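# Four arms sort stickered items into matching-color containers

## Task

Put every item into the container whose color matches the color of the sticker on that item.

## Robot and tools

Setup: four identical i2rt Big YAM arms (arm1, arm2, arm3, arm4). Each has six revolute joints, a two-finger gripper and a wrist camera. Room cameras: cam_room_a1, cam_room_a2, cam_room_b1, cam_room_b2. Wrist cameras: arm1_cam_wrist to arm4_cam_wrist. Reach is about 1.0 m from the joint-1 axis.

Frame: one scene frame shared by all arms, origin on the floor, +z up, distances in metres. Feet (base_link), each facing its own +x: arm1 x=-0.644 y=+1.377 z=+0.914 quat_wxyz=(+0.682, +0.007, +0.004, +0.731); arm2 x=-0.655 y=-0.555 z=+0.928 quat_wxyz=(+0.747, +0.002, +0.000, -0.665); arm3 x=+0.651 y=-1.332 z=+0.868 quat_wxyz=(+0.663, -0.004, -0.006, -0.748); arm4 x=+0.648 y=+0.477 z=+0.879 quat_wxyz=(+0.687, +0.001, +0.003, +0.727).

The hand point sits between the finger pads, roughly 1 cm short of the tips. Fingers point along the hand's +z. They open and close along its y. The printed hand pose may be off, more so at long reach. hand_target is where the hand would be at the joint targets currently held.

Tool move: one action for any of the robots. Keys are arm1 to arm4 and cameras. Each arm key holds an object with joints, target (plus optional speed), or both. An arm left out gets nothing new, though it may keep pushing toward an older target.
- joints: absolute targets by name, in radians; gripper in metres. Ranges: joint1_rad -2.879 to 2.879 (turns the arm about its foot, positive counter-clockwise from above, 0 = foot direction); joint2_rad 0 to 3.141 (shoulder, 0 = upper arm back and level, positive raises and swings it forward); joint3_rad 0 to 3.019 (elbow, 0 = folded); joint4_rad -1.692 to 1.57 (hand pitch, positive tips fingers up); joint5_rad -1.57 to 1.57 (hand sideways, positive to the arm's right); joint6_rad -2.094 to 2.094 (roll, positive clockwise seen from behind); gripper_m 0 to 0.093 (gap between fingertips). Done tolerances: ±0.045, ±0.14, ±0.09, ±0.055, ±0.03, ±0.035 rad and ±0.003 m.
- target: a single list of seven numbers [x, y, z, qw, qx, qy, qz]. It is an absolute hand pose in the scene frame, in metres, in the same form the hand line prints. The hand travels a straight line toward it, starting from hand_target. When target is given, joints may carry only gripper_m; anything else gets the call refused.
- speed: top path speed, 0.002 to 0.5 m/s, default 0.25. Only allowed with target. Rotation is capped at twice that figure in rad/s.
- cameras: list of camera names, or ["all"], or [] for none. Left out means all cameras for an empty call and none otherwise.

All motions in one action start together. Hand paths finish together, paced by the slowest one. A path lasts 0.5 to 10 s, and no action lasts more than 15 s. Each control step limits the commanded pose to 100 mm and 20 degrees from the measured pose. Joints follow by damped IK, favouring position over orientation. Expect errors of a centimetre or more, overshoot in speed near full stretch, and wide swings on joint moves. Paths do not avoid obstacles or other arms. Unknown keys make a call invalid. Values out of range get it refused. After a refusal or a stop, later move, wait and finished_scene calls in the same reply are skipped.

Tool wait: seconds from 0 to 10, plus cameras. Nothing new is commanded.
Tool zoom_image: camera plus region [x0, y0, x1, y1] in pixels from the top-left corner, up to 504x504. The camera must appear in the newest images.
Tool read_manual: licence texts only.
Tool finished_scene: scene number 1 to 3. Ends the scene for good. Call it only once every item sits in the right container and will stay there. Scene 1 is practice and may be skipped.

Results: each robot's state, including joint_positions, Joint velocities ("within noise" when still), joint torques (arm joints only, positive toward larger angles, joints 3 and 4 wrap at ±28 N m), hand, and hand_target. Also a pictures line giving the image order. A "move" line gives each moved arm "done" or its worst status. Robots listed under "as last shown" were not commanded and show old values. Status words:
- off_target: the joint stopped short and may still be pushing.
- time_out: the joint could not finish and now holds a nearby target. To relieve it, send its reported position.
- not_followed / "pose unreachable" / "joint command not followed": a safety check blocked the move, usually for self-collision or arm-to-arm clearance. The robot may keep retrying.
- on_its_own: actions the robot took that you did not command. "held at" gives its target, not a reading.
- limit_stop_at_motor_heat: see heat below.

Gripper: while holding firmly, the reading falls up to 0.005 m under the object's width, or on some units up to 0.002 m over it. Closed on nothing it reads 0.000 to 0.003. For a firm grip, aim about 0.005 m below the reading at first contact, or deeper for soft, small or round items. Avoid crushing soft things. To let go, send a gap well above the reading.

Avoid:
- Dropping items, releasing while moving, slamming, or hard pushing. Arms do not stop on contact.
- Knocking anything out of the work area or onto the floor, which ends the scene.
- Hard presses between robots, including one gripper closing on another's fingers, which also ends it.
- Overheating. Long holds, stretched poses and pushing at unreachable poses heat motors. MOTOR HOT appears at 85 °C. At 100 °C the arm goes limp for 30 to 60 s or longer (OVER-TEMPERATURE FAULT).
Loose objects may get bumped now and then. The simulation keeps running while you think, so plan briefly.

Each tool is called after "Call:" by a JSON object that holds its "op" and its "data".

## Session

Call:
{"op": "move", "data": {"cameras": ["cam_room_a1", "cam_room_a2", "cam_room_b1", "cam_room_b2"]}}

Scene clock: 0.00 s.
Joint torques (N m): no reading
Motor temperatures (°C): arm1=[21 24 27 23 21 21 21] | arm2=[23 24 26 22 22 20 23] | arm3=[24 23 23 23 24 23 23] | arm4=[22 22 24 22 24 21 24]
Heat: arm1: hottest joint3_rad 27 °C; arm2: hottest joint3_rad 26 °C; arm3: hottest joint1_rad 24 °C; arm4: hottest joint3_rad 24 °C.
Joint velocities: within noise
arm1.joint_positions: joint1_rad=-0.168 joint2_rad=+0.560 joint3_rad=+1.361 joint4_rad=-1.410 joint5_rad=+0.240 joint6_rad=+0.692 gripper_m=+0.09396
arm1.joint_status: not commanded
arm1.hand: x=-0.5745 y=+1.5715 z=+1.4388 quat_wxyz=(-0.303, +0.280, -0.837, -0.359) (m; scene frame)
arm1.hand_target: x=-0.5746 y=+1.5689 z=+1.4515 quat_wxyz=(-0.308, +0.276, -0.832, -0.370) (m; scene frame)
arm1.hand_status: not commanded
arm2.joint_positions: joint1_rad=+0.198 joint2_rad=+0.483 joint3_rad=+1.641 joint4_rad=-1.210 joint5_rad=-0.086 joint6_rad=-0.484 gripper_m=+0.09396
arm2.joint_status: not commanded
arm2.hand: x=-0.6069 y=-0.6635 z=+1.6316 quat_wxyz=(-0.468, -0.246, -0.683, +0.505) (m; scene frame)
arm2.hand_target: x=-0.6088 y=-0.6576 z=+1.6378 quat_wxyz=(-0.472, -0.244, -0.677, +0.510) (m; scene frame)
arm2.hand_status: not commanded
arm3.joint_positions: joint1_rad=+0.130 joint2_rad=+0.645 joint3_rad=+1.695 joint4_rad=-1.138 joint5_rad=+0.075 joint6_rad=+0.392 gripper_m=+0.09396
arm3.joint_status: not commanded
arm3.hand: x=+0.6386 y=-1.5165 z=+1.5921 quat_wxyz=(-0.552, -0.621, -0.389, +0.398) (m; scene frame)
arm3.hand_target: x=+0.6385 y=-1.5116 z=+1.6003 quat_wxyz=(-0.558, -0.615, -0.384, +0.402) (m; scene frame)
arm3.hand_status: not commanded
arm4.joint_positions: joint1_rad=+0.147 joint2_rad=+0.437 joint3_rad=+1.709 joint4_rad=-1.566 joint5_rad=+0.245 joint6_rad=+0.670 gripper_m=+0.09396
arm4.joint_status: not commanded
arm4.hand: x=+0.6820 y=+0.5376 z=+1.5262 quat_wxyz=(-0.292, +0.355, -0.719, -0.522) (m; scene frame)
arm4.hand_target: x=+0.6829 y=+0.5336 z=+1.5314 quat_wxyz=(-0.294, +0.352, -0.714, -0.529) (m; scene frame)
arm4.hand_status: not commanded
pictures: cam_room_a1, cam_room_a2, cam_room_b1, cam_room_b2
Images, in order (width x height): cam_room_a1 672x504, cam_room_a2 672x504, cam_room_b1 672x504, cam_room_b2 672x504.

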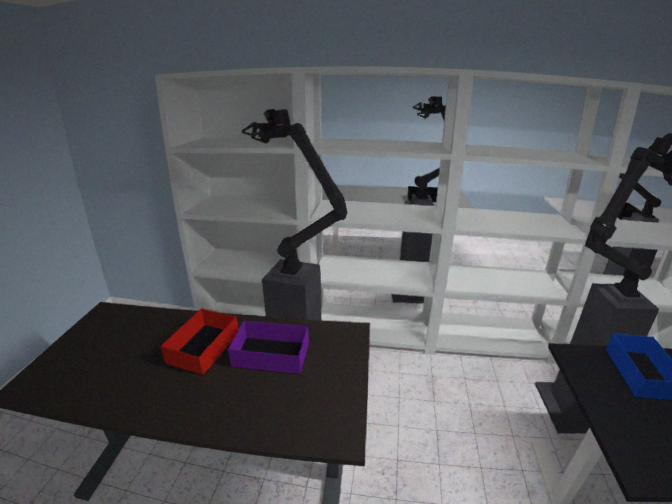

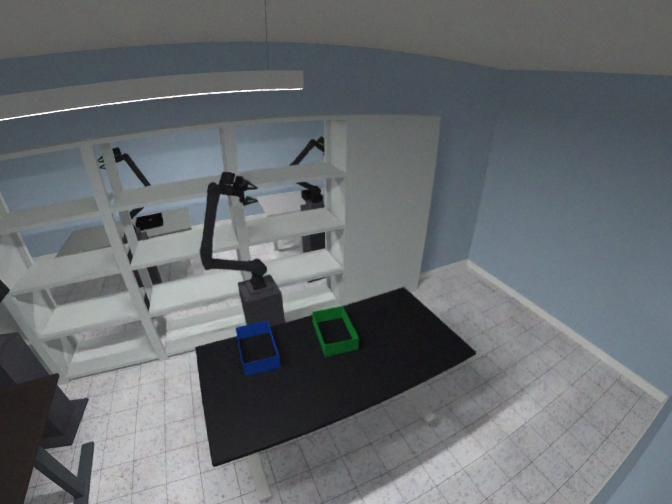

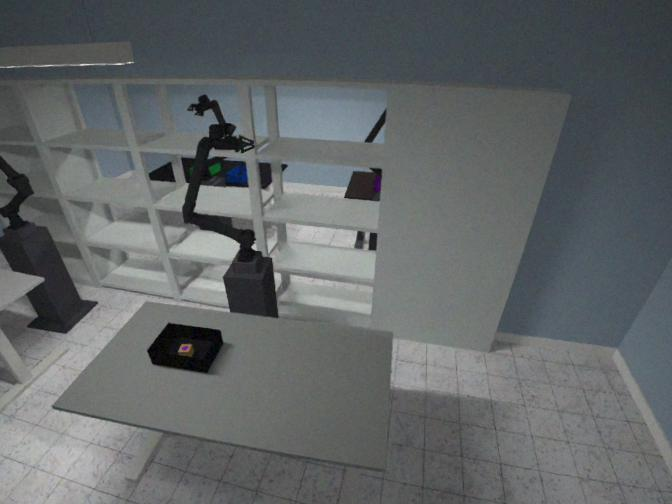

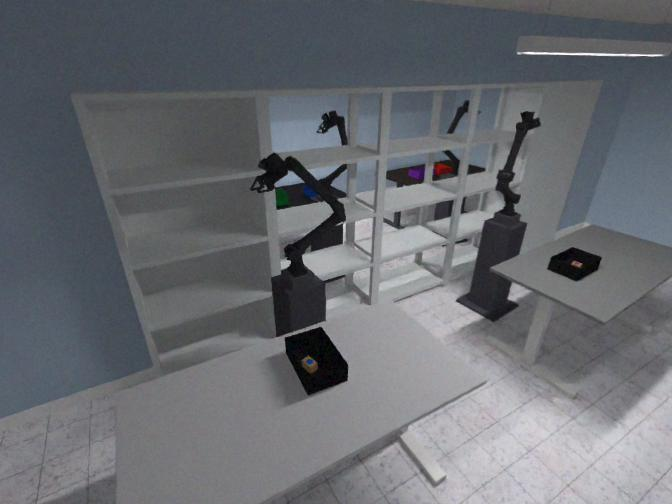

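Call:
{"op": "move", "data": {"arm1": {"joints": {"joint1_rad": 1.5, "joint2_rad": 0.6, "joint3_rad": 1.5, "joint4_rad": -1.5, "joint5_rad": 0, "joint6_rad": 0}}, "arm2": {"joints": {"joint1_rad": -1.69, "joint2_rad": 0.6, "joint3_rad": 1.5, "joint4_rad": -1.5, "joint5_rad": 0, "joint6_rad": 0}}, "arm3": {"joints": {"joint1_rad": 1.69, "joint2_rad": 0.6, "joint3_rad": 1.5, "joint4_rad": -1.5, "joint5_rad": 0, "joint6_rad": 0}}, "arm4": {"joints": {"joint1_rad": -1.63, "joint2_rad": 0.6, "joint3_rad": 1.5, "joint4_rad": -1.5, "joint5_rad": 0, "joint6_rad": 0}}, "cameras": ["arm1_cam_wrist", "arm2_cam_wrist", "arm3_cam_wrist", "arm4_cam_wrist"]}}

Scene clock: 10.67 s.
Joint torques (N m): arm1=[-1.38 4.84 12.29 1.21 0.02 -0.05] | arm2=[0.32 1.55 9.24 1.77 0.04 0.21] | arm3=[2.14 2.37 7.23 1.33 -0.02 -0.12] | arm4=[0.56 3.08 8.57 1.87 0.04 -0.1]
Motor temperatures (°C): arm1=[21 24 29 23 21 21 21] | arm2=[23 24 27 22 22 20 23] | arm3=[24 23 24 23 24 23 23] | arm4=[22 22 24 22 24 21 24]
Heat: arm1: hottest joint3_rad 29 °C; arm2: hottest joint3_rad 27 °C; arm3: hottest joint1_rad 24 °C; arm4: hottest joint3_rad 24 °C.
move: arm1 done; arm2 done; arm3 done; arm4 done
Joint velocities: within noise
arm1.joint_positions: joint1_rad=+1.493 joint2_rad=+0.600 joint3_rad=+1.457 joint4_rad=-1.489 joint5_rad=+0.000 joint6_rad=+0.008 gripper_m=+0.09400
arm1.joint_status: all done
arm1.hand: x=-0.8315 y=+1.3780 z=+1.4607 quat_wxyz=(-0.001, +0.888, -0.007, -0.459) (m; scene frame)
arm1.hand_target: x=-0.8229 y=+1.3766 z=+1.4776 quat_wxyz=(-0.001, +0.881, +0.000, -0.473) (m; scene frame)
arm1.hand_status: not commanded
arm2.joint_positions: joint1_rad=-1.685 joint2_rad=+0.602 joint3_rad=+1.490 joint4_rad=-1.485 joint5_rad=-0.001 joint6_rad=-0.015 gripper_m=+0.09398
arm2.joint_status: all done
arm2.hand: x=-0.8489 y=-0.5574 z=+1.4868 quat_wxyz=(+0.004, -0.884, -0.009, +0.467) (m; scene frame)
arm2.hand_target: x=-0.8441 y=-0.5562 z=+1.4886 quat_wxyz=(+0.002, -0.885, +0.000, +0.466) (m; scene frame)
arm2.hand_status: not commanded
arm3.joint_positions: joint1_rad=+1.679 joint2_rad=+0.607 joint3_rad=+1.497 joint4_rad=-1.493 joint5_rad=+0.001 joint6_rad=+0.007 gripper_m=+0.09398
arm3.joint_status: all done
arm3.hand: x=+0.8428 y=-1.3270 z=+1.4271 quat_wxyz=(-0.465, -0.006, -0.885, +0.008) (m; scene frame)
arm3.hand_target: x=+0.8384 y=-1.3247 z=+1.4285 quat_wxyz=(-0.467, +0.003, -0.884, +0.006) (m; scene frame)
arm3.hand_status: not commanded
arm4.joint_positions: joint1_rad=-1.626 joint2_rad=+0.597 joint3_rad=+1.473 joint4_rad=-1.515 joint5_rad=+0.001 joint6_rad=+0.014 gripper_m=+0.09399
arm4.joint_status: all done
arm4.hand: x=+0.8393 y=+0.4788 z=+1.4246 quat_wxyz=(-0.447, -0.005, -0.894, -0.001) (m; scene frame)
arm4.hand_target: x=+0.8386 y=+0.4783 z=+1.4389 quat_wxyz=(-0.464, +0.000, -0.886, +0.002) (m; scene frame)
arm4.hand_status: not commanded
pictures: arm1_cam_wrist, arm2_cam_wrist, arm3_cam_wrist, arm4_cam_wrist
Images, in order (width x height): arm1_cam_wrist 672x504, arm2_cam_wrist 672x504, arm3_cam_wrist 672x504, arm4_cam_wrist 672x504.

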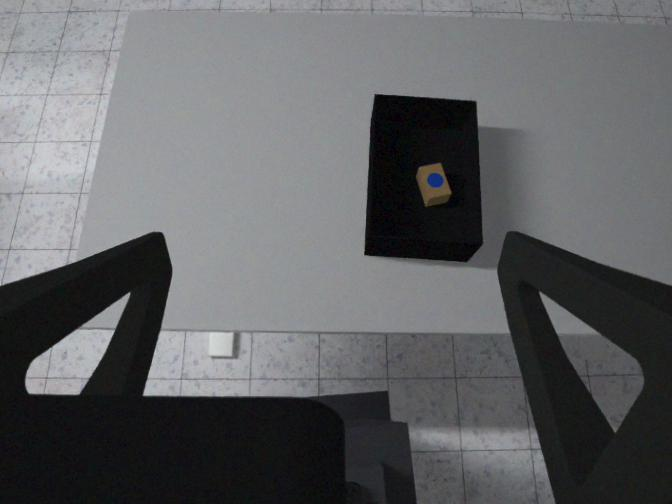

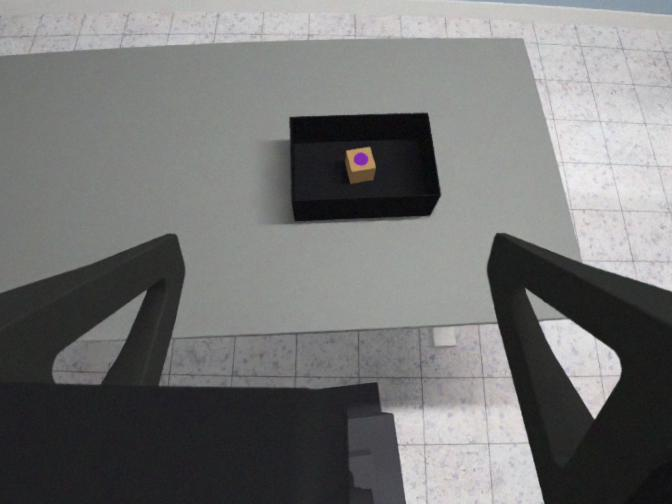

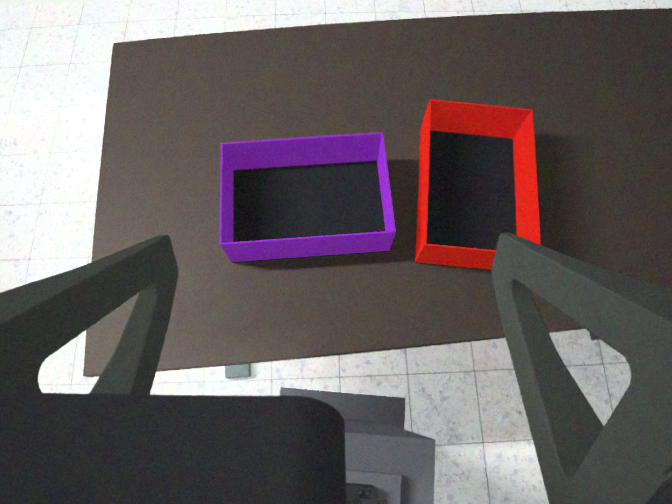

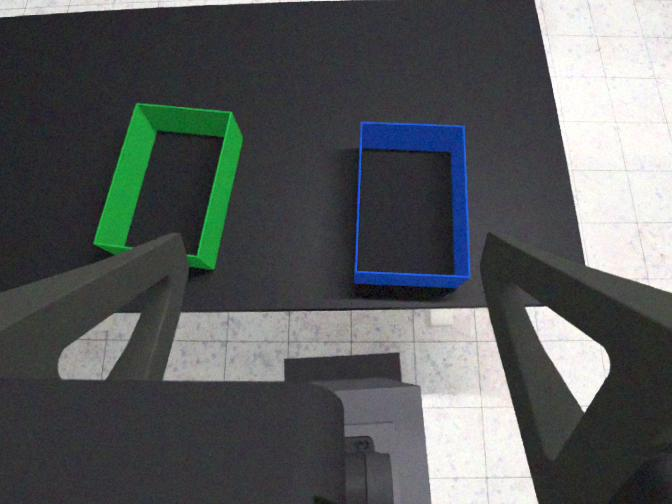

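Call:
{"op": "move", "data": {"arm1": {"target": [-1.181, 1.576, 0.89, -0.0242, -0.9752, -0.1371, 0.1719]}, "arm2": {"target": [-1.270, -0.500, 0.885, -0.0151, -0.9811, -0.0859, 0.1729]}, "arm3": {"joints": {"joint1_rad": -1.986}}, "arm4": {"joints": {"joint1_rad": 0.895}}}}

Call:
{"op": "wait", "data": {"seconds": 0.3, "cameras": ["arm1_cam_wrist", "arm2_cam_wrist"]}}

Scene clock: 46.13 s.
Joint torques (N m): arm1=[-2.37 -15.44 12.15 1.03 -0.09 -0.06] | arm2=[-0.03 -19.31 12.11 1.26 0.02 -0.08] | arm3=[0.32 1.9 7.32 1.37 0.01 -0.11] | arm4=[1.2 3.31 8.43 1.89 0.1 -0.06]
Motor temperatures (°C): arm1=[21 24 33 23 21 21 21] | arm2=[23 25 29 22 22 20 23] | arm3=[24 23 25 23 24 23 23] | arm4=[22 22 27 22 24 21 24]
Heat: arm1: hottest joint3_rad 33 °C; arm2: hottest joint3_rad 29 °C; arm3: hottest joint3_rad 25 °C; arm4: hottest joint3_rad 27 °C.
move: arm1 off_target; arm2 off_target; arm3 done; arm4 done
Joint velocities: within noise
arm1.joint_positions: joint1_rad=+1.094 joint2_rad=+1.955 joint3_rad=+1.170 joint4_rad=-0.591 joint5_rad=-0.218 joint6_rad=-0.660 gripper_m=+0.09400
arm1.joint_status: not commanded
arm1.hand: x=-1.1581 y=+1.5597 z=+0.8716 quat_wxyz=(+0.042, +0.979, +0.135, -0.146) (m; scene frame)
arm1.hand_target: x=-1.1798 y=+1.5756 z=+0.8909 quat_wxyz=(+0.024, +0.975, +0.137, -0.172) (m; scene frame)
arm1.hand_status: off_target (0.034 m and 3.6 deg from the pose sent, 0.698 m and 38.4 deg at the start)
arm2.joint_positions: joint1_rad=-1.797 joint2_rad=+2.012 joint3_rad=+1.256 joint4_rad=-0.512 joint5_rad=-0.104 joint6_rad=-0.258 gripper_m=+0.09398
arm2.joint_status: not commanded
arm2.hand: x=-1.2496 y=-0.5074 z=+0.8757 quat_wxyz=(-0.022, -0.984, -0.082, +0.157) (m; scene frame)
arm2.hand_target: x=-1.2692 y=-0.4999 z=+0.8856 quat_wxyz=(-0.015, -0.981, -0.086, +0.173) (m; scene frame)
arm2.hand_status: off_target (0.024 m and 2.1 deg from the pose sent, 0.737 m and 36.8 deg at the start)
arm3.joint_positions: joint1_rad=-1.974 joint2_rad=+0.607 joint3_rad=+1.497 joint4_rad=-1.493 joint5_rad=+0.000 joint6_rad=+0.006 gripper_m=+0.09403
arm3.joint_status: all done
arm3.hand: x=+0.4838 y=-1.2272 z=+1.4253 quat_wxyz=(+0.113, -0.856, +0.235, +0.447) (m; scene frame)
arm3.hand_target: x=+0.4888 y=-1.2275 z=+1.4268 quat_wxyz=(+0.118, -0.854, +0.237, +0.448) (m; scene frame)
arm3.hand_status: not commanded
arm4.joint_positions: joint1_rad=+0.891 joint2_rad=+0.597 joint3_rad=+1.473 joint4_rad=-1.515 joint5_rad=+0.000 joint6_rad=+0.013 gripper_m=+0.09402
arm4.joint_status: all done
arm4.hand: x=+0.4973 y=+0.5897 z=+1.4258 quat_wxyz=(-0.133, +0.848, -0.280, -0.430) (m; scene frame)
arm4.hand_target: x=+0.4976 y=+0.5888 z=+1.4401 quat_wxyz=(-0.140, +0.842, -0.271, -0.446) (m; scene frame)
arm4.hand_status: not commanded
pictures: none

Scene clock: 46.43 s.
Joint torques (N m): arm1=[-2.61 -14.92 12.07 1.03 -0.12 -0.1] | arm2=[0.15 -19.55 12.1 1.29 0.01 -0.08] | arm3=[0.44 1.85 7.35 1.33 0.02 -0.11] | arm4=[1.26 3.37 8.47 1.89 0.1 -0.08]
Motor temperatures (°C): arm1=[21 24 33 23 21 21 21] | arm2=[23 25 29 22 22 20 23] | arm3=[24 23 25 23 24 23 23] | arm4=[22 22 27 22 24 21 24]
Heat: arm1: hottest joint3_rad 33 °C; arm2: hottest joint3_rad 29 °C; arm3: hottest joint3_rad 25 °C; arm4: hottest joint3_rad 27 °C.
Joint velocities: within noise
arm1.joint_positions: joint1_rad=+1.094 joint2_rad=+1.955 joint3_rad=+1.170 joint4_rad=-0.591 joint5_rad=-0.218 joint6_rad=-0.660 gripper_m=+0.09400
arm1.joint_status: not commanded
arm1.hand: x=-1.1581 y=+1.5597 z=+0.8716 quat_wxyz=(+0.042, +0.979, +0.135, -0.146) (m; scene frame)
arm1.hand_target: x=-1.1798 y=+1.5756 z=+0.8909 quat_wxyz=(+0.024, +0.975, +0.137, -0.172) (m; scene frame)
arm1.hand_status: off_target (0.034 m and 3.6 deg from the pose sent, 0.698 m and 38.4 deg at the start)
arm2.joint_positions: joint1_rad=-1.797 joint2_rad=+2.012 joint3_rad=+1.256 joint4_rad=-0.512 joint5_rad=-0.104 joint6_rad=-0.259 gripper_m=+0.09398
arm2.joint_status: not commanded
arm2.hand: x=-1.2496 y=-0.5074 z=+0.8757 quat_wxyz=(-0.022, -0.984, -0.082, +0.157) (m; scene frame)
arm2.hand_target: x=-1.2692 y=-0.4999 z=+0.8856 quat_wxyz=(-0.015, -0.981, -0.086, +0.173) (m; scene frame)
arm2.hand_status: off_target (0.024 m and 2.0 deg from the pose sent, 0.737 m and 36.8 deg at the start)
arm3.joint_positions: joint1_rad=-1.974 joint2_rad=+0.607 joint3_rad=+1.497 joint4_rad=-1.493 joint5_rad=+0.000 joint6_rad=+0.006 gripper_m=+0.09403
arm3.joint_status: all done
arm3.hand: x=+0.4838 y=-1.2272 z=+1.4253 quat_wxyz=(+0.113, -0.856, +0.235, +0.447) (m; scene frame)
arm3.hand_target: x=+0.4888 y=-1.2275 z=+1.4268 quat_wxyz=(+0.118, -0.854, +0.237, +0.448) (m; scene frame)
arm3.hand_status: not commanded
arm4.joint_positions: joint1_rad=+0.891 joint2_rad=+0.597 joint3_rad=+1.473 joint4_rad=-1.515 joint5_rad=+0.000 joint6_rad=+0.013 gripper_m=+0.09402
arm4.joint_status: all done
arm4.hand: x=+0.4973 y=+0.5897 z=+1.4258 quat_wxyz=(-0.133, +0.848, -0.280, -0.430) (m; scene frame)
arm4.hand_target: x=+0.4976 y=+0.5888 z=+1.4401 quat_wxyz=(-0.140, +0.842, -0.271, -0.446) (m; scene frame)
arm4.hand_status: not commanded
wait: 0.30 s; at rest by 0.27 s
pictures: arm1_cam_wrist, arm2_cam_wrist
Images, in order (width x height): arm1_cam_wrist 672x504, arm2_cam_wrist 672x504.

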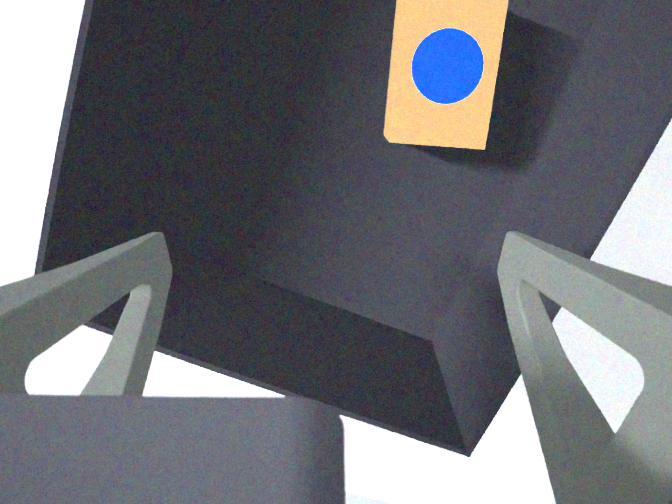

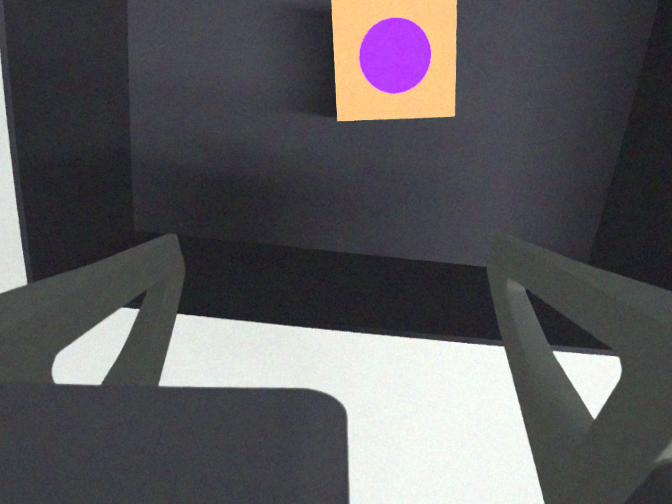

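Call:
{"op": "move", "data": {"arm1": {"joints": {"gripper_m": 0.068}, "target": [-1.224, 1.599, 0.805, -0.0181, -0.9794, -0.1029, 0.1726], "speed": 0.15}, "arm2": {"target": [-1.312, -0.487, 0.803, -0.0181, -0.9794, -0.1029, 0.1726], "speed": 0.15}}}

Call:
{"op": "wait", "data": {"seconds": 0.3, "cameras": ["arm1_cam_wrist", "arm2_cam_wrist"]}}

Scene clock: 89.70 s.
Joint torques (N m): arm1=[-2.32 -16.15 11.28 1.42 -0.05 0.1] | arm2=[-0.03 -20.84 11.49 1.96 -0.32 -0.09] | arm3=[0.56 1.9 7.32 1.36 0.02 -0.11] | arm4=[1.03 3.31 8.55 1.66 0.06 -0.06]
Motor temperatures (°C): arm1=[21 24 35 23 21 21 21] | arm2=[23 25 32 22 22 20 23] | arm3=[24 23 25 23 24 23 23] | arm4=[22 22 29 22 24 21 24]
Heat: arm1: hottest joint3_rad 35 °C; arm2: hottest joint3_rad 32 °C; arm3: hottest joint3_rad 25 °C; arm4: hottest joint3_rad 29 °C.
move: arm1 off_target; arm2 off_target
Joint velocities: within noise
arm1.joint_positions: joint1_rad=+1.093 joint2_rad=+2.186 joint3_rad=+1.308 joint4_rad=-0.478 joint5_rad=-0.200 joint6_rad=-0.610 gripper_m=+0.06806
arm1.joint_status: all done
arm1.hand: x=-1.2017 y=+1.5820 z=+0.7931 quat_wxyz=(+0.033, +0.982, +0.110, -0.149) (m; scene frame)
arm1.hand_target: x=-1.2227 y=+1.5988 z=+0.8059 quat_wxyz=(+0.018, +0.979, +0.103, -0.173) (m; scene frame)
arm1.hand_status: off_target (0.030 m and 3.3 deg from the pose sent, 0.102 m and 5.5 deg at the start)
arm2.joint_positions: joint1_rad=-1.812 joint2_rad=+2.231 joint3_rad=+1.409 joint4_rad=-0.456 joint5_rad=-0.114 joint6_rad=-0.307 gripper_m=+0.09398
arm2.joint_status: not commanded
arm2.hand: x=-1.2911 y=-0.4947 z=+0.8014 quat_wxyz=(-0.022, -0.983, -0.099, +0.154) (m; scene frame)
arm2.hand_target: x=-1.3110 y=-0.4869 z=+0.8038 quat_wxyz=(-0.018, -0.979, -0.103, +0.173) (m; scene frame)
arm2.hand_status: off_target (0.022 m and 2.3 deg from the pose sent, 0.098 m and 3.1 deg at the start)
arm3, arm4: as last shown
pictures: none

Scene clock: 90.00 s.
Joint torques (N m): arm1=[-2.9 -16.91 11.18 1.4 -0.06 0.09] | arm2=[-0.03 -20.84 11.48 1.98 -0.31 -0.09] | arm3=[0.44 1.96 7.34 1.33 0.02 -0.11] | arm4=[0.97 3.49 8.47 1.8 0.08 -0.08]
Motor temperatures (°C): arm1=[21 24 34 23 21 21 21] | arm2=[23 25 32 22 22 20 23] | arm3=[24 23 25 23 24 23 23] | arm4=[22 22 29 22 24 21 24]
Heat: arm1: hottest joint3_rad 34 °C; arm2: hottest joint3_rad 32 °C; arm3: hottest joint3_rad 25 °C; arm4: hottest joint3_rad 29 °C.
Joint velocities: within noise
arm1.joint_positions: joint1_rad=+1.093 joint2_rad=+2.186 joint3_rad=+1.308 joint4_rad=-0.478 joint5_rad=-0.200 joint6_rad=-0.610 gripper_m=+0.06806
arm1.joint_status: all done
arm1.hand: x=-1.2017 y=+1.5820 z=+0.7931 quat_wxyz=(+0.033, +0.982, +0.110, -0.149) (m; scene frame)
arm1.hand_target: x=-1.2227 y=+1.5988 z=+0.8059 quat_wxyz=(+0.018, +0.979, +0.103, -0.173) (m; scene frame)
arm1.hand_status: off_target (0.030 m and 3.3 deg from the pose sent, 0.102 m and 5.5 deg at the start)
arm2.joint_positions: joint1_rad=-1.812 joint2_rad=+2.231 joint3_rad=+1.409 joint4_rad=-0.456 joint5_rad=-0.114 joint6_rad=-0.307 gripper_m=+0.09398
arm2.joint_status: not commanded
arm2.hand: x=-1.2911 y=-0.4947 z=+0.8014 quat_wxyz=(-0.022, -0.983, -0.099, +0.154) (m; scene frame)
arm2.hand_target: x=-1.3110 y=-0.4869 z=+0.8038 quat_wxyz=(-0.018, -0.979, -0.103, +0.173) (m; scene frame)
arm2.hand_status: off_target (0.022 m and 2.3 deg from the pose sent, 0.098 m and 3.1 deg at the start)
arm3.joint_positions: joint1_rad=-1.974 joint2_rad=+0.607 joint3_rad=+1.497 joint4_rad=-1.493 joint5_rad=+0.000 joint6_rad=+0.006 gripper_m=+0.09403
arm3.joint_status: not commanded
arm3.hand: x=+0.4838 y=-1.2272 z=+1.4253 quat_wxyz=(+0.113, -0.856, +0.235, +0.447) (m; scene frame)
arm3.hand_target: x=+0.4888 y=-1.2275 z=+1.4268 quat_wxyz=(+0.118, -0.854, +0.237, +0.448) (m; scene frame)
arm3.hand_status: not commanded
arm4.joint_positions: joint1_rad=+0.891 joint2_rad=+0.597 joint3_rad=+1.473 joint4_rad=-1.515 joint5_rad=+0.000 joint6_rad=+0.013 gripper_m=+0.09402
arm4.joint_status: not commanded
arm4.hand: x=+0.4973 y=+0.5897 z=+1.4258 quat_wxyz=(-0.133, +0.848, -0.280, -0.430) (m; scene frame)
arm4.hand_target: x=+0.4976 y=+0.5888 z=+1.4401 quat_wxyz=(-0.140, +0.842, -0.271, -0.446) (m; scene frame)
arm4.hand_status: not commanded
wait: 0.30 s; at rest by 0.27 s
pictures: arm1_cam_wrist, arm2_cam_wrist
Images, in order (width x height): arm1_cam_wrist 672x504, arm2_cam_wrist 672x504.

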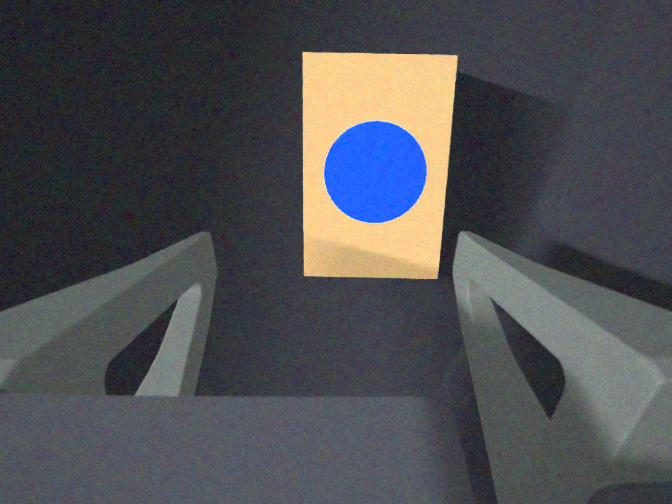

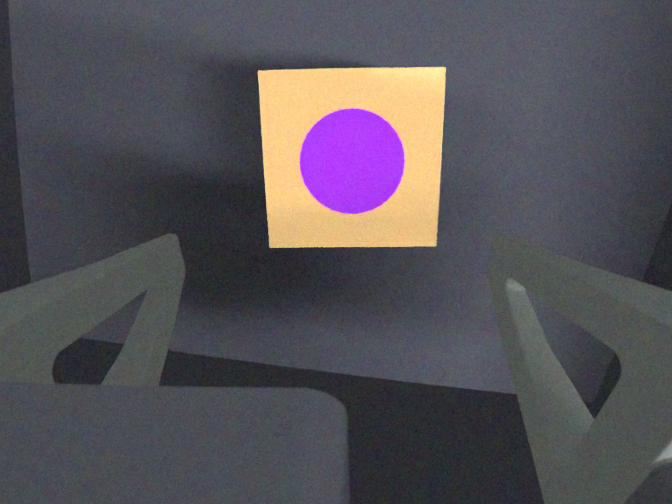

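Call:
{"op": "move", "data": {"arm1": {"target": [-1.246, 1.600, 0.75, -0.0181, -0.9794, -0.1029, 0.1726], "speed": 0.1}, "arm2": {"target": [-1.336, -0.490, 0.748, -0.0181, -0.9794, -0.1029, 0.1726], "speed": 0.1}}}

Call:
{"op": "wait", "data": {"seconds": 0.2, "cameras": ["arm1_cam_wrist", "arm2_cam_wrist"]}}

Scene clock: 108.37 s.
Joint torques (N m): arm1=[-1.61 -16.73 10.84 1.32 -0.04 0.07] | arm2=[0.85 -21.6 11.14 1.99 -0.19 0.01] | arm3=[0.5 1.9 7.34 1.32 0.02 -0.11] | arm4=[0.91 3.31 8.35 1.88 0.12 -0.08]
Motor temperatures (°C): arm1=[21 26 33 23 21 21 21] | arm2=[23 26 34 22 22 20 23] | arm3=[24 23 26 23 24 23 23] | arm4=[22 22 30 22 24 21 24]
Heat: arm1: hottest joint3_rad 33 °C; arm2: hottest joint3_rad 34 °C; arm3: hottest joint3_rad 26 °C; arm4: hottest joint3_rad 30 °C.
move: arm1 off_target; arm2 off_target
Joint velocities: within noise
arm1.joint_positions: joint1_rad=+1.094 joint2_rad=+2.326 joint3_rad=+1.396 joint4_rad=-0.422 joint5_rad=-0.197 joint6_rad=-0.596 gripper_m=+0.06804
arm1.joint_status: not commanded
arm1.hand: x=-1.2213 y=+1.5901 z=+0.7404 quat_wxyz=(+0.031, +0.983, +0.104, -0.150) (m; scene frame)
arm1.hand_target: x=-1.2449 y=+1.5996 z=+0.7509 quat_wxyz=(+0.018, +0.979, +0.103, -0.173) (m; scene frame)
arm1.hand_status: off_target (0.028 m and 3.0 deg from the pose sent, 0.064 m and 3.3 deg at the start)
arm2.joint_positions: joint1_rad=-1.812 joint2_rad=+2.374 joint3_rad=+1.521 joint4_rad=-0.418 joint5_rad=-0.114 joint6_rad=-0.307 gripper_m=+0.09398
arm2.joint_status: not commanded
arm2.hand: x=-1.3169 y=-0.4913 z=+0.7499 quat_wxyz=(-0.022, -0.982, -0.099, +0.156) (m; scene frame)
arm2.hand_target: x=-1.3351 y=-0.4900 z=+0.7487 quat_wxyz=(-0.018, -0.979, -0.103, +0.173) (m; scene frame)
arm2.hand_status: off_target (0.019 m and 2.0 deg from the pose sent, 0.070 m and 2.3 deg at the start)
arm3, arm4: as last shown
pictures: none

Scene clock: 108.57 s.
Joint torques (N m): arm1=[-1.49 -17.38 10.77 1.37 -0.08 0.08] | arm2=[0.85 -21.77 11.17 1.96 -0.18 0.01] | arm3=[0.38 1.85 7.32 1.32 0.02 -0.11] | arm4=[1.08 2.96 8.44 1.83 0.08 -0.1]
Motor temperatures (°C): arm1=[21 26 33 23 21 21 21] | arm2=[23 26 34 22 22 20 23] | arm3=[24 23 26 23 24 23 23] | arm4=[22 22 30 22 24 21 24]
Heat: arm1: hottest joint3_rad 33 °C; arm2: hottest joint3_rad 34 °C; arm3: hottest joint3_rad 26 °C; arm4: hottest joint3_rad 30 °C.
Joint velocities: within noise
arm1.joint_positions: joint1_rad=+1.094 joint2_rad=+2.326 joint3_rad=+1.396 joint4_rad=-0.422 joint5_rad=-0.197 joint6_rad=-0.596 gripper_m=+0.06804
arm1.joint_status: not commanded
arm1.hand: x=-1.2213 y=+1.5901 z=+0.7404 quat_wxyz=(+0.031, +0.983, +0.104, -0.150) (m; scene frame)
arm1.hand_target: x=-1.2449 y=+1.5996 z=+0.7509 quat_wxyz=(+0.018, +0.979, +0.103, -0.173) (m; scene frame)
arm1.hand_status: off_target (0.028 m and 3.0 deg from the pose sent, 0.064 m and 3.3 deg at the start)
arm2.joint_positions: joint1_rad=-1.812 joint2_rad=+2.374 joint3_rad=+1.521 joint4_rad=-0.418 joint5_rad=-0.114 joint6_rad=-0.307 gripper_m=+0.09398
arm2.joint_status: not commanded
arm2.hand: x=-1.3169 y=-0.4913 z=+0.7499 quat_wxyz=(-0.022, -0.982, -0.099, +0.156) (m; scene frame)
arm2.hand_target: x=-1.3351 y=-0.4900 z=+0.7487 quat_wxyz=(-0.018, -0.979, -0.103, +0.173) (m; scene frame)
arm2.hand_status: off_target (0.019 m and 2.0 deg from the pose sent, 0.070 m and 2.3 deg at the start)
arm3.joint_positions: joint1_rad=-1.974 joint2_rad=+0.607 joint3_rad=+1.497 joint4_rad=-1.493 joint5_rad=+0.000 joint6_rad=+0.006 gripper_m=+0.09403
arm3.joint_status: not commanded
arm3.hand: x=+0.4838 y=-1.2272 z=+1.4253 quat_wxyz=(+0.113, -0.856, +0.235, +0.447) (m; scene frame)
arm3.hand_target: x=+0.4888 y=-1.2275 z=+1.4268 quat_wxyz=(+0.118, -0.854, +0.237, +0.448) (m; scene frame)
arm3.hand_status: not commanded
arm4.joint_positions: joint1_rad=+0.891 joint2_rad=+0.597 joint3_rad=+1.473 joint4_rad=-1.515 joint5_rad=+0.000 joint6_rad=+0.013 gripper_m=+0.09402
arm4.joint_status: not commanded
arm4.hand: x=+0.4973 y=+0.5897 z=+1.4258 quat_wxyz=(-0.133, +0.848, -0.280, -0.430) (m; scene frame)
arm4.hand_target: x=+0.4976 y=+0.5888 z=+1.4401 quat_wxyz=(-0.140, +0.842, -0.271, -0.446) (m; scene frame)
arm4.hand_status: not commanded
wait: 0.20 s; no rest
pictures: arm1_cam_wrist, arm2_cam_wrist
Images, in order (width x height): arm1_cam_wrist 672x504, arm2_cam_wrist 672x504.

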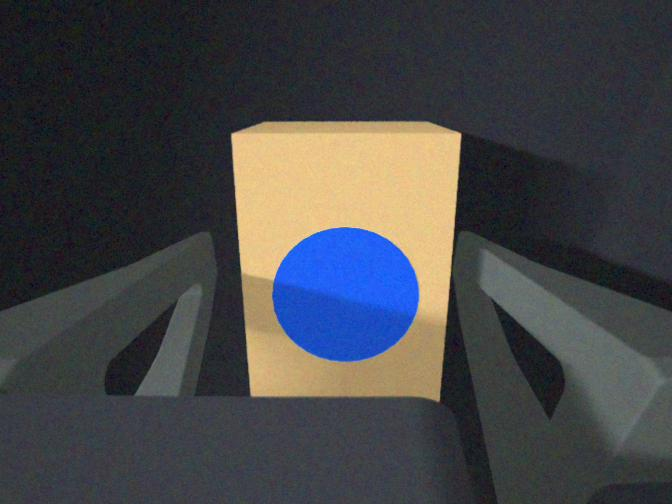

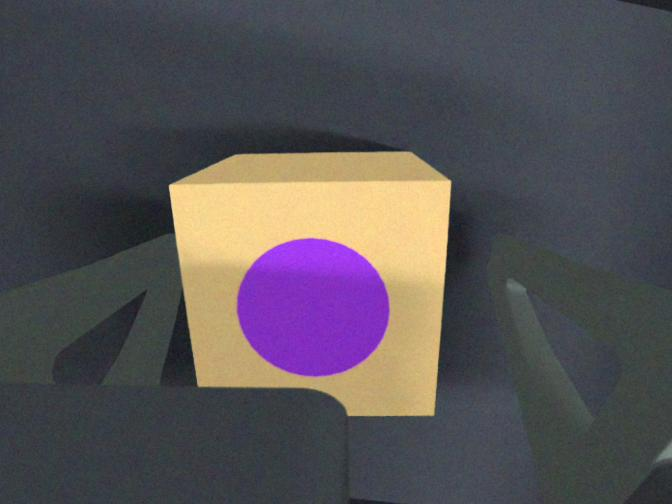

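Call:
{"op": "move", "data": {"arm1": {"joints": {"gripper_m": 0.035}}, "arm2": {"joints": {"gripper_m": 0.041}}, "cameras": ["arm1_cam_wrist", "arm2_cam_wrist"]}}

Scene clock: 114.23 s.
Joint torques (N m): arm1=[-1.96 -17.14 10.63 1.33 -0.16 0.14] | arm2=[0.62 -21.48 11.15 2 -0.21 0.01] | arm3=[0.38 1.9 7.32 1.32 0.03 -0.11] | arm4=[1.08 3.19 8.44 1.73 0.09 -0.06]
Motor temperatures (°C): arm1=[21 26 34 23 21 21 21] | arm2=[23 26 34 22 22 20 23] | arm3=[24 23 26 23 24 23 23] | arm4=[22 22 30 22 24 21 24]
Heat: arm1: hottest joint3_rad 34 °C; arm2: hottest joint3_rad 34 °C; arm3: hottest joint3_rad 26 °C; arm4: hottest joint3_rad 30 °C.
move: arm1 off_target; arm2 off_target
Joint velocities: within noise
arm1.joint_positions: joint1_rad=+1.094 joint2_rad=+2.326 joint3_rad=+1.397 joint4_rad=-0.422 joint5_rad=-0.196 joint6_rad=-0.595 gripper_m=+0.04366
arm1.joint_status: gripper_m off_target (ended at +0.04369, target +0.03500)
arm1.hand: x=-1.2220 y=+1.5906 z=+0.7407 quat_wxyz=(+0.030, +0.983, +0.104, -0.150) (m; scene frame)
arm1.hand_target: x=-1.2450 y=+1.5997 z=+0.7510 quat_wxyz=(+0.018, +0.979, +0.103, -0.173) (m; scene frame)
arm1.hand_status: not commanded
arm2.joint_positions: joint1_rad=-1.812 joint2_rad=+2.374 joint3_rad=+1.521 joint4_rad=-0.418 joint5_rad=-0.114 joint6_rad=-0.307 gripper_m=+0.05307
arm2.joint_status: gripper_m off_target (ended at +0.05310, target +0.04100)
arm2.hand: x=-1.3169 y=-0.4912 z=+0.7499 quat_wxyz=(-0.022, -0.983, -0.099, +0.156) (m; scene frame)
arm2.hand_target: x=-1.3351 y=-0.4900 z=+0.7487 quat_wxyz=(-0.018, -0.979, -0.103, +0.173) (m; scene frame)
arm2.hand_status: not commanded
arm3, arm4: as last shown
pictures: arm1_cam_wrist, arm2_cam_wrist
Images, in order (width x height): arm1_cam_wrist 672x504, arm2_cam_wrist 672x504.

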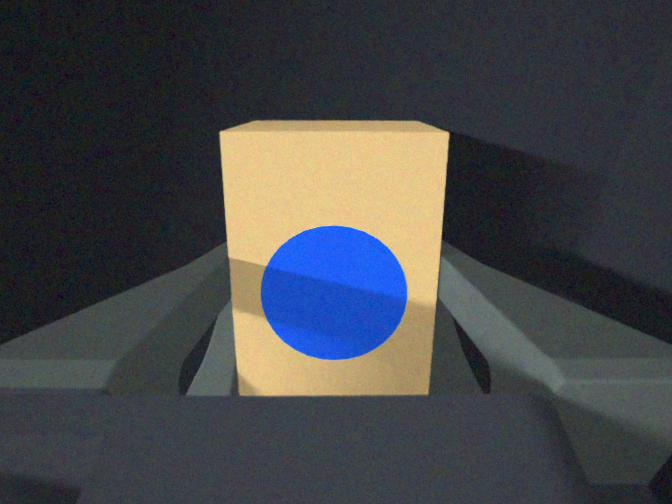

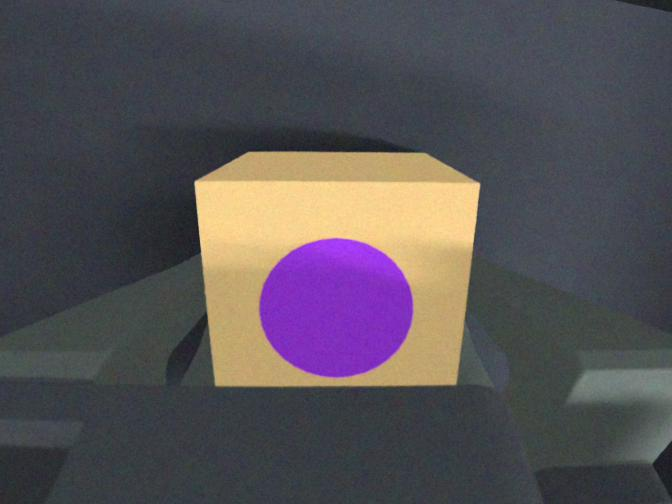

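Call:
{"op": "move", "data": {"arm1": {"target": [-1.235, 1.592, 0.95, -0.0181, -0.9794, -0.1029, 0.1726], "speed": 0.25}, "arm2": {"target": [-1.325, -0.490, 0.95, -0.0181, -0.9794, -0.1029, 0.1726], "speed": 0.25}, "cameras": ["arm1_cam_wrist", "arm2_cam_wrist"]}}

Call:
{"op": "move", "data": {"arm1": {"joints": {"joint1_rad": 0.0, "joint2_rad": 0.6, "joint3_rad": 1.4, "joint4_rad": -1.5, "joint5_rad": 0, "joint6_rad": 0}}, "arm2": {"joints": {"joint1_rad": -0.5, "joint2_rad": 0.6, "joint3_rad": 1.4, "joint4_rad": -1.5, "joint5_rad": 0, "joint6_rad": 0}}}}

Call:
{"op": "move", "data": {"arm1": {"joints": {"joint1_rad": -2.237}}, "arm2": {"joints": {"joint1_rad": 0.917}}}}

Call:
{"op": "move", "data": {"arm1": {"target": [-0.297, 1.141, 1.13, 0.1659, 0.2895, 0.9413, -0.0510], "speed": 0.3}, "arm2": {"target": [-0.294, -0.770, 1.13, 0.1674, 0.2616, 0.9494, -0.0461], "speed": 0.3}}}

Call:
{"op": "move", "data": {"arm1": {"target": [0.010, 0.933, 1.095, 0.1659, 0.2895, 0.9413, -0.0510], "speed": 0.25}, "arm2": {"target": [0.010, -0.951, 1.095, 0.1674, 0.2616, 0.9494, -0.0461], "speed": 0.25}, "cameras": ["arm1_cam_wrist", "arm2_cam_wrist", "cam_room_a1", "cam_room_b2"]}}

Scene clock: 141.07 s.
Joint torques (N m): arm1=[-1.03 -17.55 13.53 0.51 -0.09 0.11] | arm2=[0.44 -22.71 12.38 0.81 -0.24 -0.01] | arm3=[0.32 2.02 7.34 1.35 0.01 -0.11] | arm4=[1.26 3.25 8.47 1.83 0.08 -0.08]
Motor temperatures (°C): arm1=[20 27 33 23 21 21 22] | arm2=[23 27 34 22 22 20 24] | arm3=[24 23 26 23 24 23 23] | arm4=[22 22 31 22 24 21 24]
Heat: arm1: hottest joint3_rad 33 °C; arm2: hottest joint3_rad 34 °C; arm3: hottest joint3_rad 26 °C; arm4: hottest joint3_rad 31 °C.
move: arm1 off_target; arm2 off_target
Joint velocities: within noise
arm1.joint_positions: joint1_rad=+1.094 joint2_rad=+1.984 joint3_rad=+1.397 joint4_rad=-0.757 joint5_rad=-0.195 joint6_rad=-0.590 gripper_m=+0.04366
arm1.joint_status: not commanded
arm1.hand: x=-1.2153 y=+1.5887 z=+0.9254 quat_wxyz=(+0.029, +0.983, +0.101, -0.153) (m; scene frame)
arm1.hand_target: x=-1.2340 y=+1.5917 z=+0.9505 quat_wxyz=(+0.018, +0.979, +0.103, -0.173) (m; scene frame)
arm1.hand_status: off_target (0.032 m and 2.7 deg from the pose sent, 0.210 m and 2.9 deg at the start)
arm2.joint_positions: joint1_rad=-1.812 joint2_rad=+2.050 joint3_rad=+1.521 joint4_rad=-0.731 joint5_rad=-0.114 joint6_rad=-0.307 gripper_m=+0.05307
arm2.joint_status: not commanded
arm2.hand: x=-1.3136 y=-0.4923 z=+0.9365 quat_wxyz=(-0.020, -0.982, -0.099, +0.162) (m; scene frame)
arm2.hand_target: x=-1.3245 y=-0.4899 z=+0.9501 quat_wxyz=(-0.018, -0.979, -0.103, +0.173) (m; scene frame)
arm2.hand_status: off_target (0.018 m and 1.4 deg from the pose sent, 0.200 m and 2.0 deg at the start)
arm3, arm4: as last shown
pictures: arm1_cam_wrist, arm2_cam_wrist
Images, in order (width x height): arm1_cam_wrist 672x504, arm2_cam_wrist 672x504.

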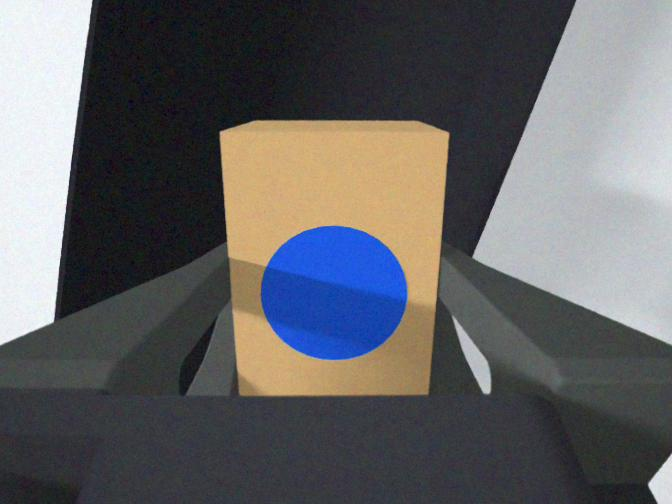

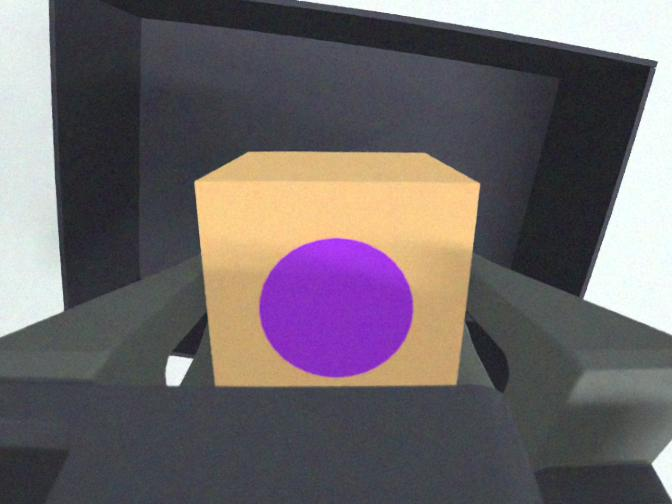

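Scene clock: 142.80 s.
Joint torques (N m): arm1=[-2.32 3.96 10.22 1.28 -0.08 0.12] | arm2=[0.97 1.14 9.13 1.87 0.14 0.22] | arm3=[0.44 1.96 7.34 1.29 0.02 -0.11] | arm4=[0.79 2.9 8.43 1.84 0.08 -0.09]
Motor temperatures (°C): arm1=[20 27 33 23 21 21 22] | arm2=[23 27 34 22 22 20 24] | arm3=[24 23 26 23 24 23 23] | arm4=[22 22 31 22 24 21 24]
Heat: arm1: hottest joint3_rad 33 °C; arm2: hottest joint3_rad 34 °C; arm3: hottest joint3_rad 26 °C; arm4: hottest joint3_rad 31 °C.
move: arm1 done; arm2 done
Joint velocities: within noise
arm1.joint_positions: joint1_rad=+0.007 joint2_rad=+0.596 joint3_rad=+1.385 joint4_rad=-1.492 joint5_rad=+0.002 joint6_rad=-0.008 gripper_m=+0.04368
arm1.joint_status: all done
arm1.hand: x=-0.6503 y=+1.5787 z=+1.4262 quat_wxyz=(-0.284, +0.665, -0.616, -0.313) (m; scene frame)
arm1.hand_target: x=-0.6491 y=+1.5774 z=+1.4306 quat_wxyz=(-0.284, +0.660, -0.621, -0.314) (m; scene frame)
arm1.hand_status: not commanded
arm2.joint_positions: joint1_rad=-0.505 joint2_rad=+0.601 joint3_rad=+1.398 joint4_rad=-1.489 joint5_rad=-0.004 joint6_rad=-0.015 gripper_m=+0.05308
arm2.joint_status: all done
arm2.hand: x=-0.7330 y=-0.7460 z=+1.4442 quat_wxyz=(-0.235, -0.748, -0.511, +0.352) (m; scene frame)
arm2.hand_target: x=-0.7319 y=-0.7440 z=+1.4434 quat_wxyz=(-0.235, -0.752, -0.508, +0.348) (m; scene frame)
arm2.hand_status: not commanded
arm3, arm4: as last shown
pictures: none

Scene clock: 144.87 s.
Joint torques (N m): arm1=[-2.37 3.84 10.09 1.35 0 0.11] | arm2=[1.14 1.14 9.1 1.88 0.04 0.21] | arm3=[0.5 1.85 7.31 1.35 0.02 -0.12] | arm4=[1.14 3.08 8.44 1.8 0.04 -0.12]
Motor temperatures (°C): arm1=[20 27 33 23 21 21 22] | arm2=[23 27 34 22 22 20 24] | arm3=[24 23 26 23 24 23 23] | arm4=[22 22 31 22 24 21 24]
Heat: arm1: hottest joint3_rad 33 °C; arm2: hottest joint3_rad 34 °C; arm3: hottest joint3_rad 26 °C; arm4: hottest joint3_rad 31 °C.
move: arm1 done; arm2 done
Joint velocities: within noise
arm1.joint_positions: joint1_rad=-2.229 joint2_rad=+0.596 joint3_rad=+1.385 joint4_rad=-1.492 joint5_rad=+0.001 joint6_rad=-0.007 gripper_m=+0.04366
arm1.joint_status: all done
arm1.hand: x=-0.4672 y=+1.2624 z=+1.4225 quat_wxyz=(-0.394, -0.260, -0.872, +0.125) (m; scene frame)
arm1.hand_target: x=-0.4690 y=+1.2620 z=+1.4269 quat_wxyz=(-0.396, -0.266, -0.870, +0.125) (m; scene frame)
arm1.hand_status: not commanded
arm2.joint_positions: joint1_rad=+0.911 joint2_rad=+0.601 joint3_rad=+1.398 joint4_rad=-1.489 joint5_rad=-0.001 joint6_rad=-0.014 gripper_m=+0.05310
arm2.joint_status: all done
arm2.hand: x=-0.4813 y=-0.6626 z=+1.4449 quat_wxyz=(-0.409, -0.237, -0.873, +0.115) (m; scene frame)
arm2.hand_target: x=-0.4828 y=-0.6606 z=+1.4441 quat_wxyz=(-0.407, -0.241, -0.874, +0.110) (m; scene frame)
arm2.hand_status: not commanded
arm3, arm4: as last shown
pictures: none

Scene clock: 146.83 s.
Joint torques (N m): arm1=[-2.96 -8.53 12.33 1.52 -0.04 0.04] | arm2=[1.49 -11.58 11.41 2.09 0.11 0.22] | arm3=[0.44 2.02 7.35 1.33 0.01 -0.11] | arm4=[0.85 3.25 8.51 1.8 0.1 -0.09]
Motor temperatures (°C): arm1=[20 27 33 23 21 21 22] | arm2=[23 27 34 22 22 20 24] | arm3=[24 23 26 23 24 23 23] | arm4=[22 22 31 22 24 21 24]
Heat: arm1: hottest joint3_rad 33 °C; arm2: hottest joint3_rad 34 °C; arm3: hottest joint3_rad 26 °C; arm4: hottest joint3_rad 31 °C.
move: arm1 off_target; arm2 off_target
Joint velocities: within noise
arm1.joint_positions: joint1_rad=-2.232 joint2_rad=+1.225 joint3_rad=+1.043 joint4_rad=-1.075 joint5_rad=-0.007 joint6_rad=-0.007 gripper_m=+0.04366
arm1.joint_status: not commanded
arm1.hand: x=-0.3011 y=+1.1489 z=+1.1149 quat_wxyz=(-0.143, -0.284, -0.947, +0.044) (m; scene frame)
arm1.hand_target: x=-0.2972 y=+1.1413 z=+1.1302 quat_wxyz=(-0.166, -0.289, -0.941, +0.051) (m; scene frame)
arm1.hand_status: off_target (0.018 m and 2.9 deg from the pose sent, 0.360 m and 28.9 deg at the start)
arm2.joint_positions: joint1_rad=+0.914 joint2_rad=+1.247 joint3_rad=+1.026 joint4_rad=-1.036 joint5_rad=+0.002 joint6_rad=-0.010 gripper_m=+0.05310
arm2.joint_status: not commanded
arm2.hand: x=-0.3005 y=-0.7697 z=+1.1214 quat_wxyz=(-0.150, -0.259, -0.953, +0.042) (m; scene frame)
arm2.hand_target: x=-0.2942 y=-0.7699 z=+1.1301 quat_wxyz=(-0.167, -0.262, -0.949, +0.046) (m; scene frame)
arm2.hand_status: off_target (0.011 m and 2.1 deg from the pose sent, 0.382 m and 30.3 deg at the start)
arm3, arm4: as last shown
pictures: none

Scene clock: 149.33 s.
Joint torques (N m): arm1=[-1.9 -21.36 17.17 0.53 -0.02 0.09] | arm2=[1.32 -24.06 16.65 0.8 0.07 0.19] | arm3=[0.5 2.14 7.32 1.35 0.02 -0.11] | arm4=[1.08 3.25 8.49 1.94 0.1 -0.06]
Motor temperatures (°C): arm1=[20 27 34 23 21 21 22] | arm2=[23 27 34 22 22 20 24] | arm3=[24 23 26 23 24 23 23] | arm4=[22 22 31 22 24 21 24]
Heat: arm1: hottest joint3_rad 34 °C; arm2: hottest joint3_rad 34 °C; arm3: hottest joint3_rad 26 °C; arm4: hottest joint3_rad 31 °C.
move: arm1 off_target; arm2 off_target
Joint velocities: within noise
arm1.joint_positions: joint1_rad=-2.232 joint2_rad=+2.272 joint3_rad=+2.334 joint4_rad=-1.320 joint5_rad=-0.007 joint6_rad=-0.007 gripper_m=+0.04367
arm1.joint_status: not commanded
arm1.hand: x=+0.0018 y=+0.9445 z=+1.0686 quat_wxyz=(-0.142, -0.284, -0.947, +0.044) (m; scene frame)
arm1.hand_target: x=+0.0086 y=+0.9341 z=+1.0953 quat_wxyz=(-0.167, -0.289, -0.941, +0.051) (m; scene frame)
arm1.hand_status: off_target (0.030 m and 3.0 deg from the pose sent, 0.379 m and 2.9 deg at the start)
arm2.joint_positions: joint1_rad=+0.914 joint2_rad=+2.201 joint3_rad=+2.181 joint4_rad=-1.229 joint5_rad=+0.002 joint6_rad=-0.010 gripper_m=+0.05310
arm2.joint_status: not commanded
arm2.hand: x=-0.0044 y=-0.9471 z=+1.0834 quat_wxyz=(-0.154, -0.259, -0.953, +0.043) (m; scene frame)
arm2.hand_target: x=+0.0091 y=-0.9504 z=+1.0951 quat_wxyz=(-0.169, -0.262, -0.949, +0.046) (m; scene frame)
arm2.hand_status: off_target (0.019 m and 1.6 deg from the pose sent, 0.361 m and 2.1 deg at the start)
arm3, arm4: as last shown
pictures: arm1_cam_wrist, arm2_cam_wrist, cam_room_a1, cam_room_b2
Images, in order (width x height): arm1_cam_wrist 672x504, arm2_cam_wrist 672x504, cam_room_a1 672x504, cam_room_b2 672x504.

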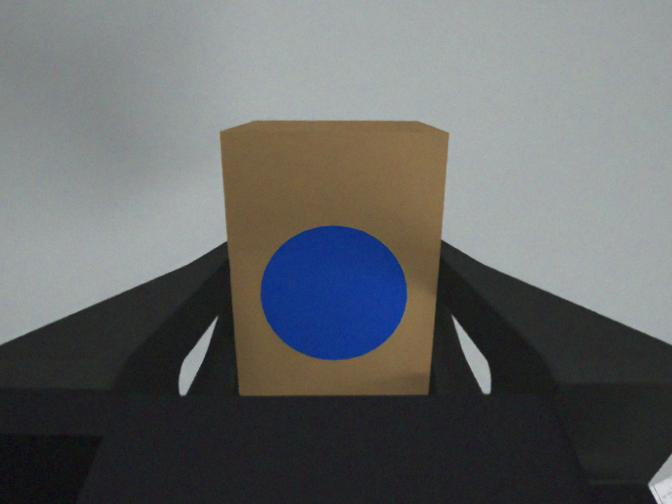

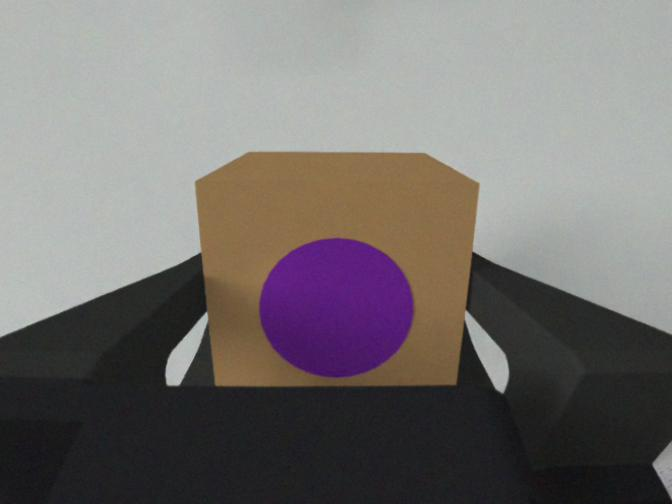

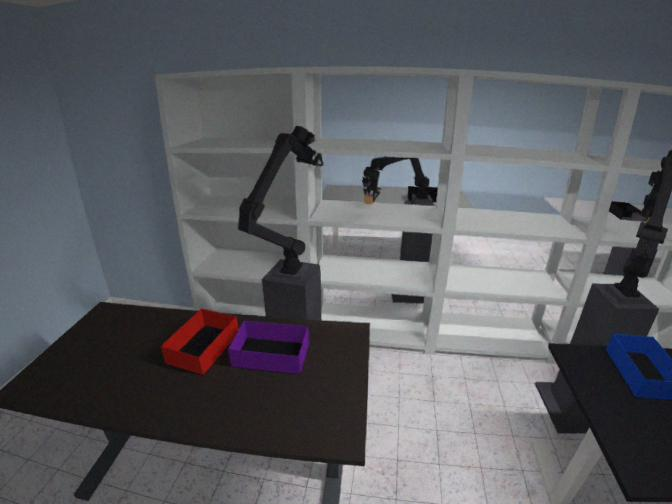

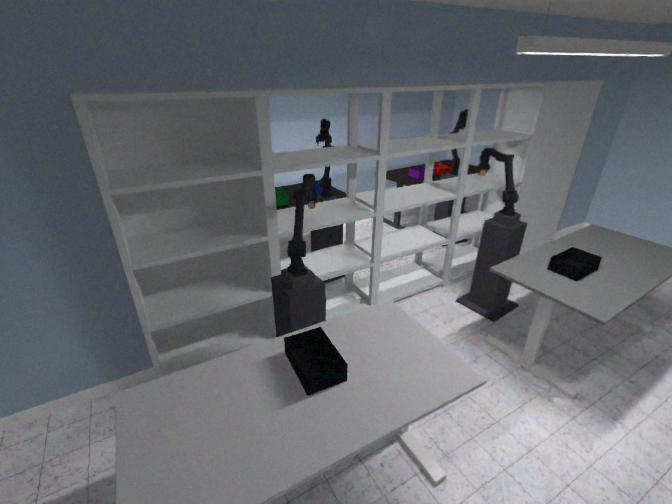

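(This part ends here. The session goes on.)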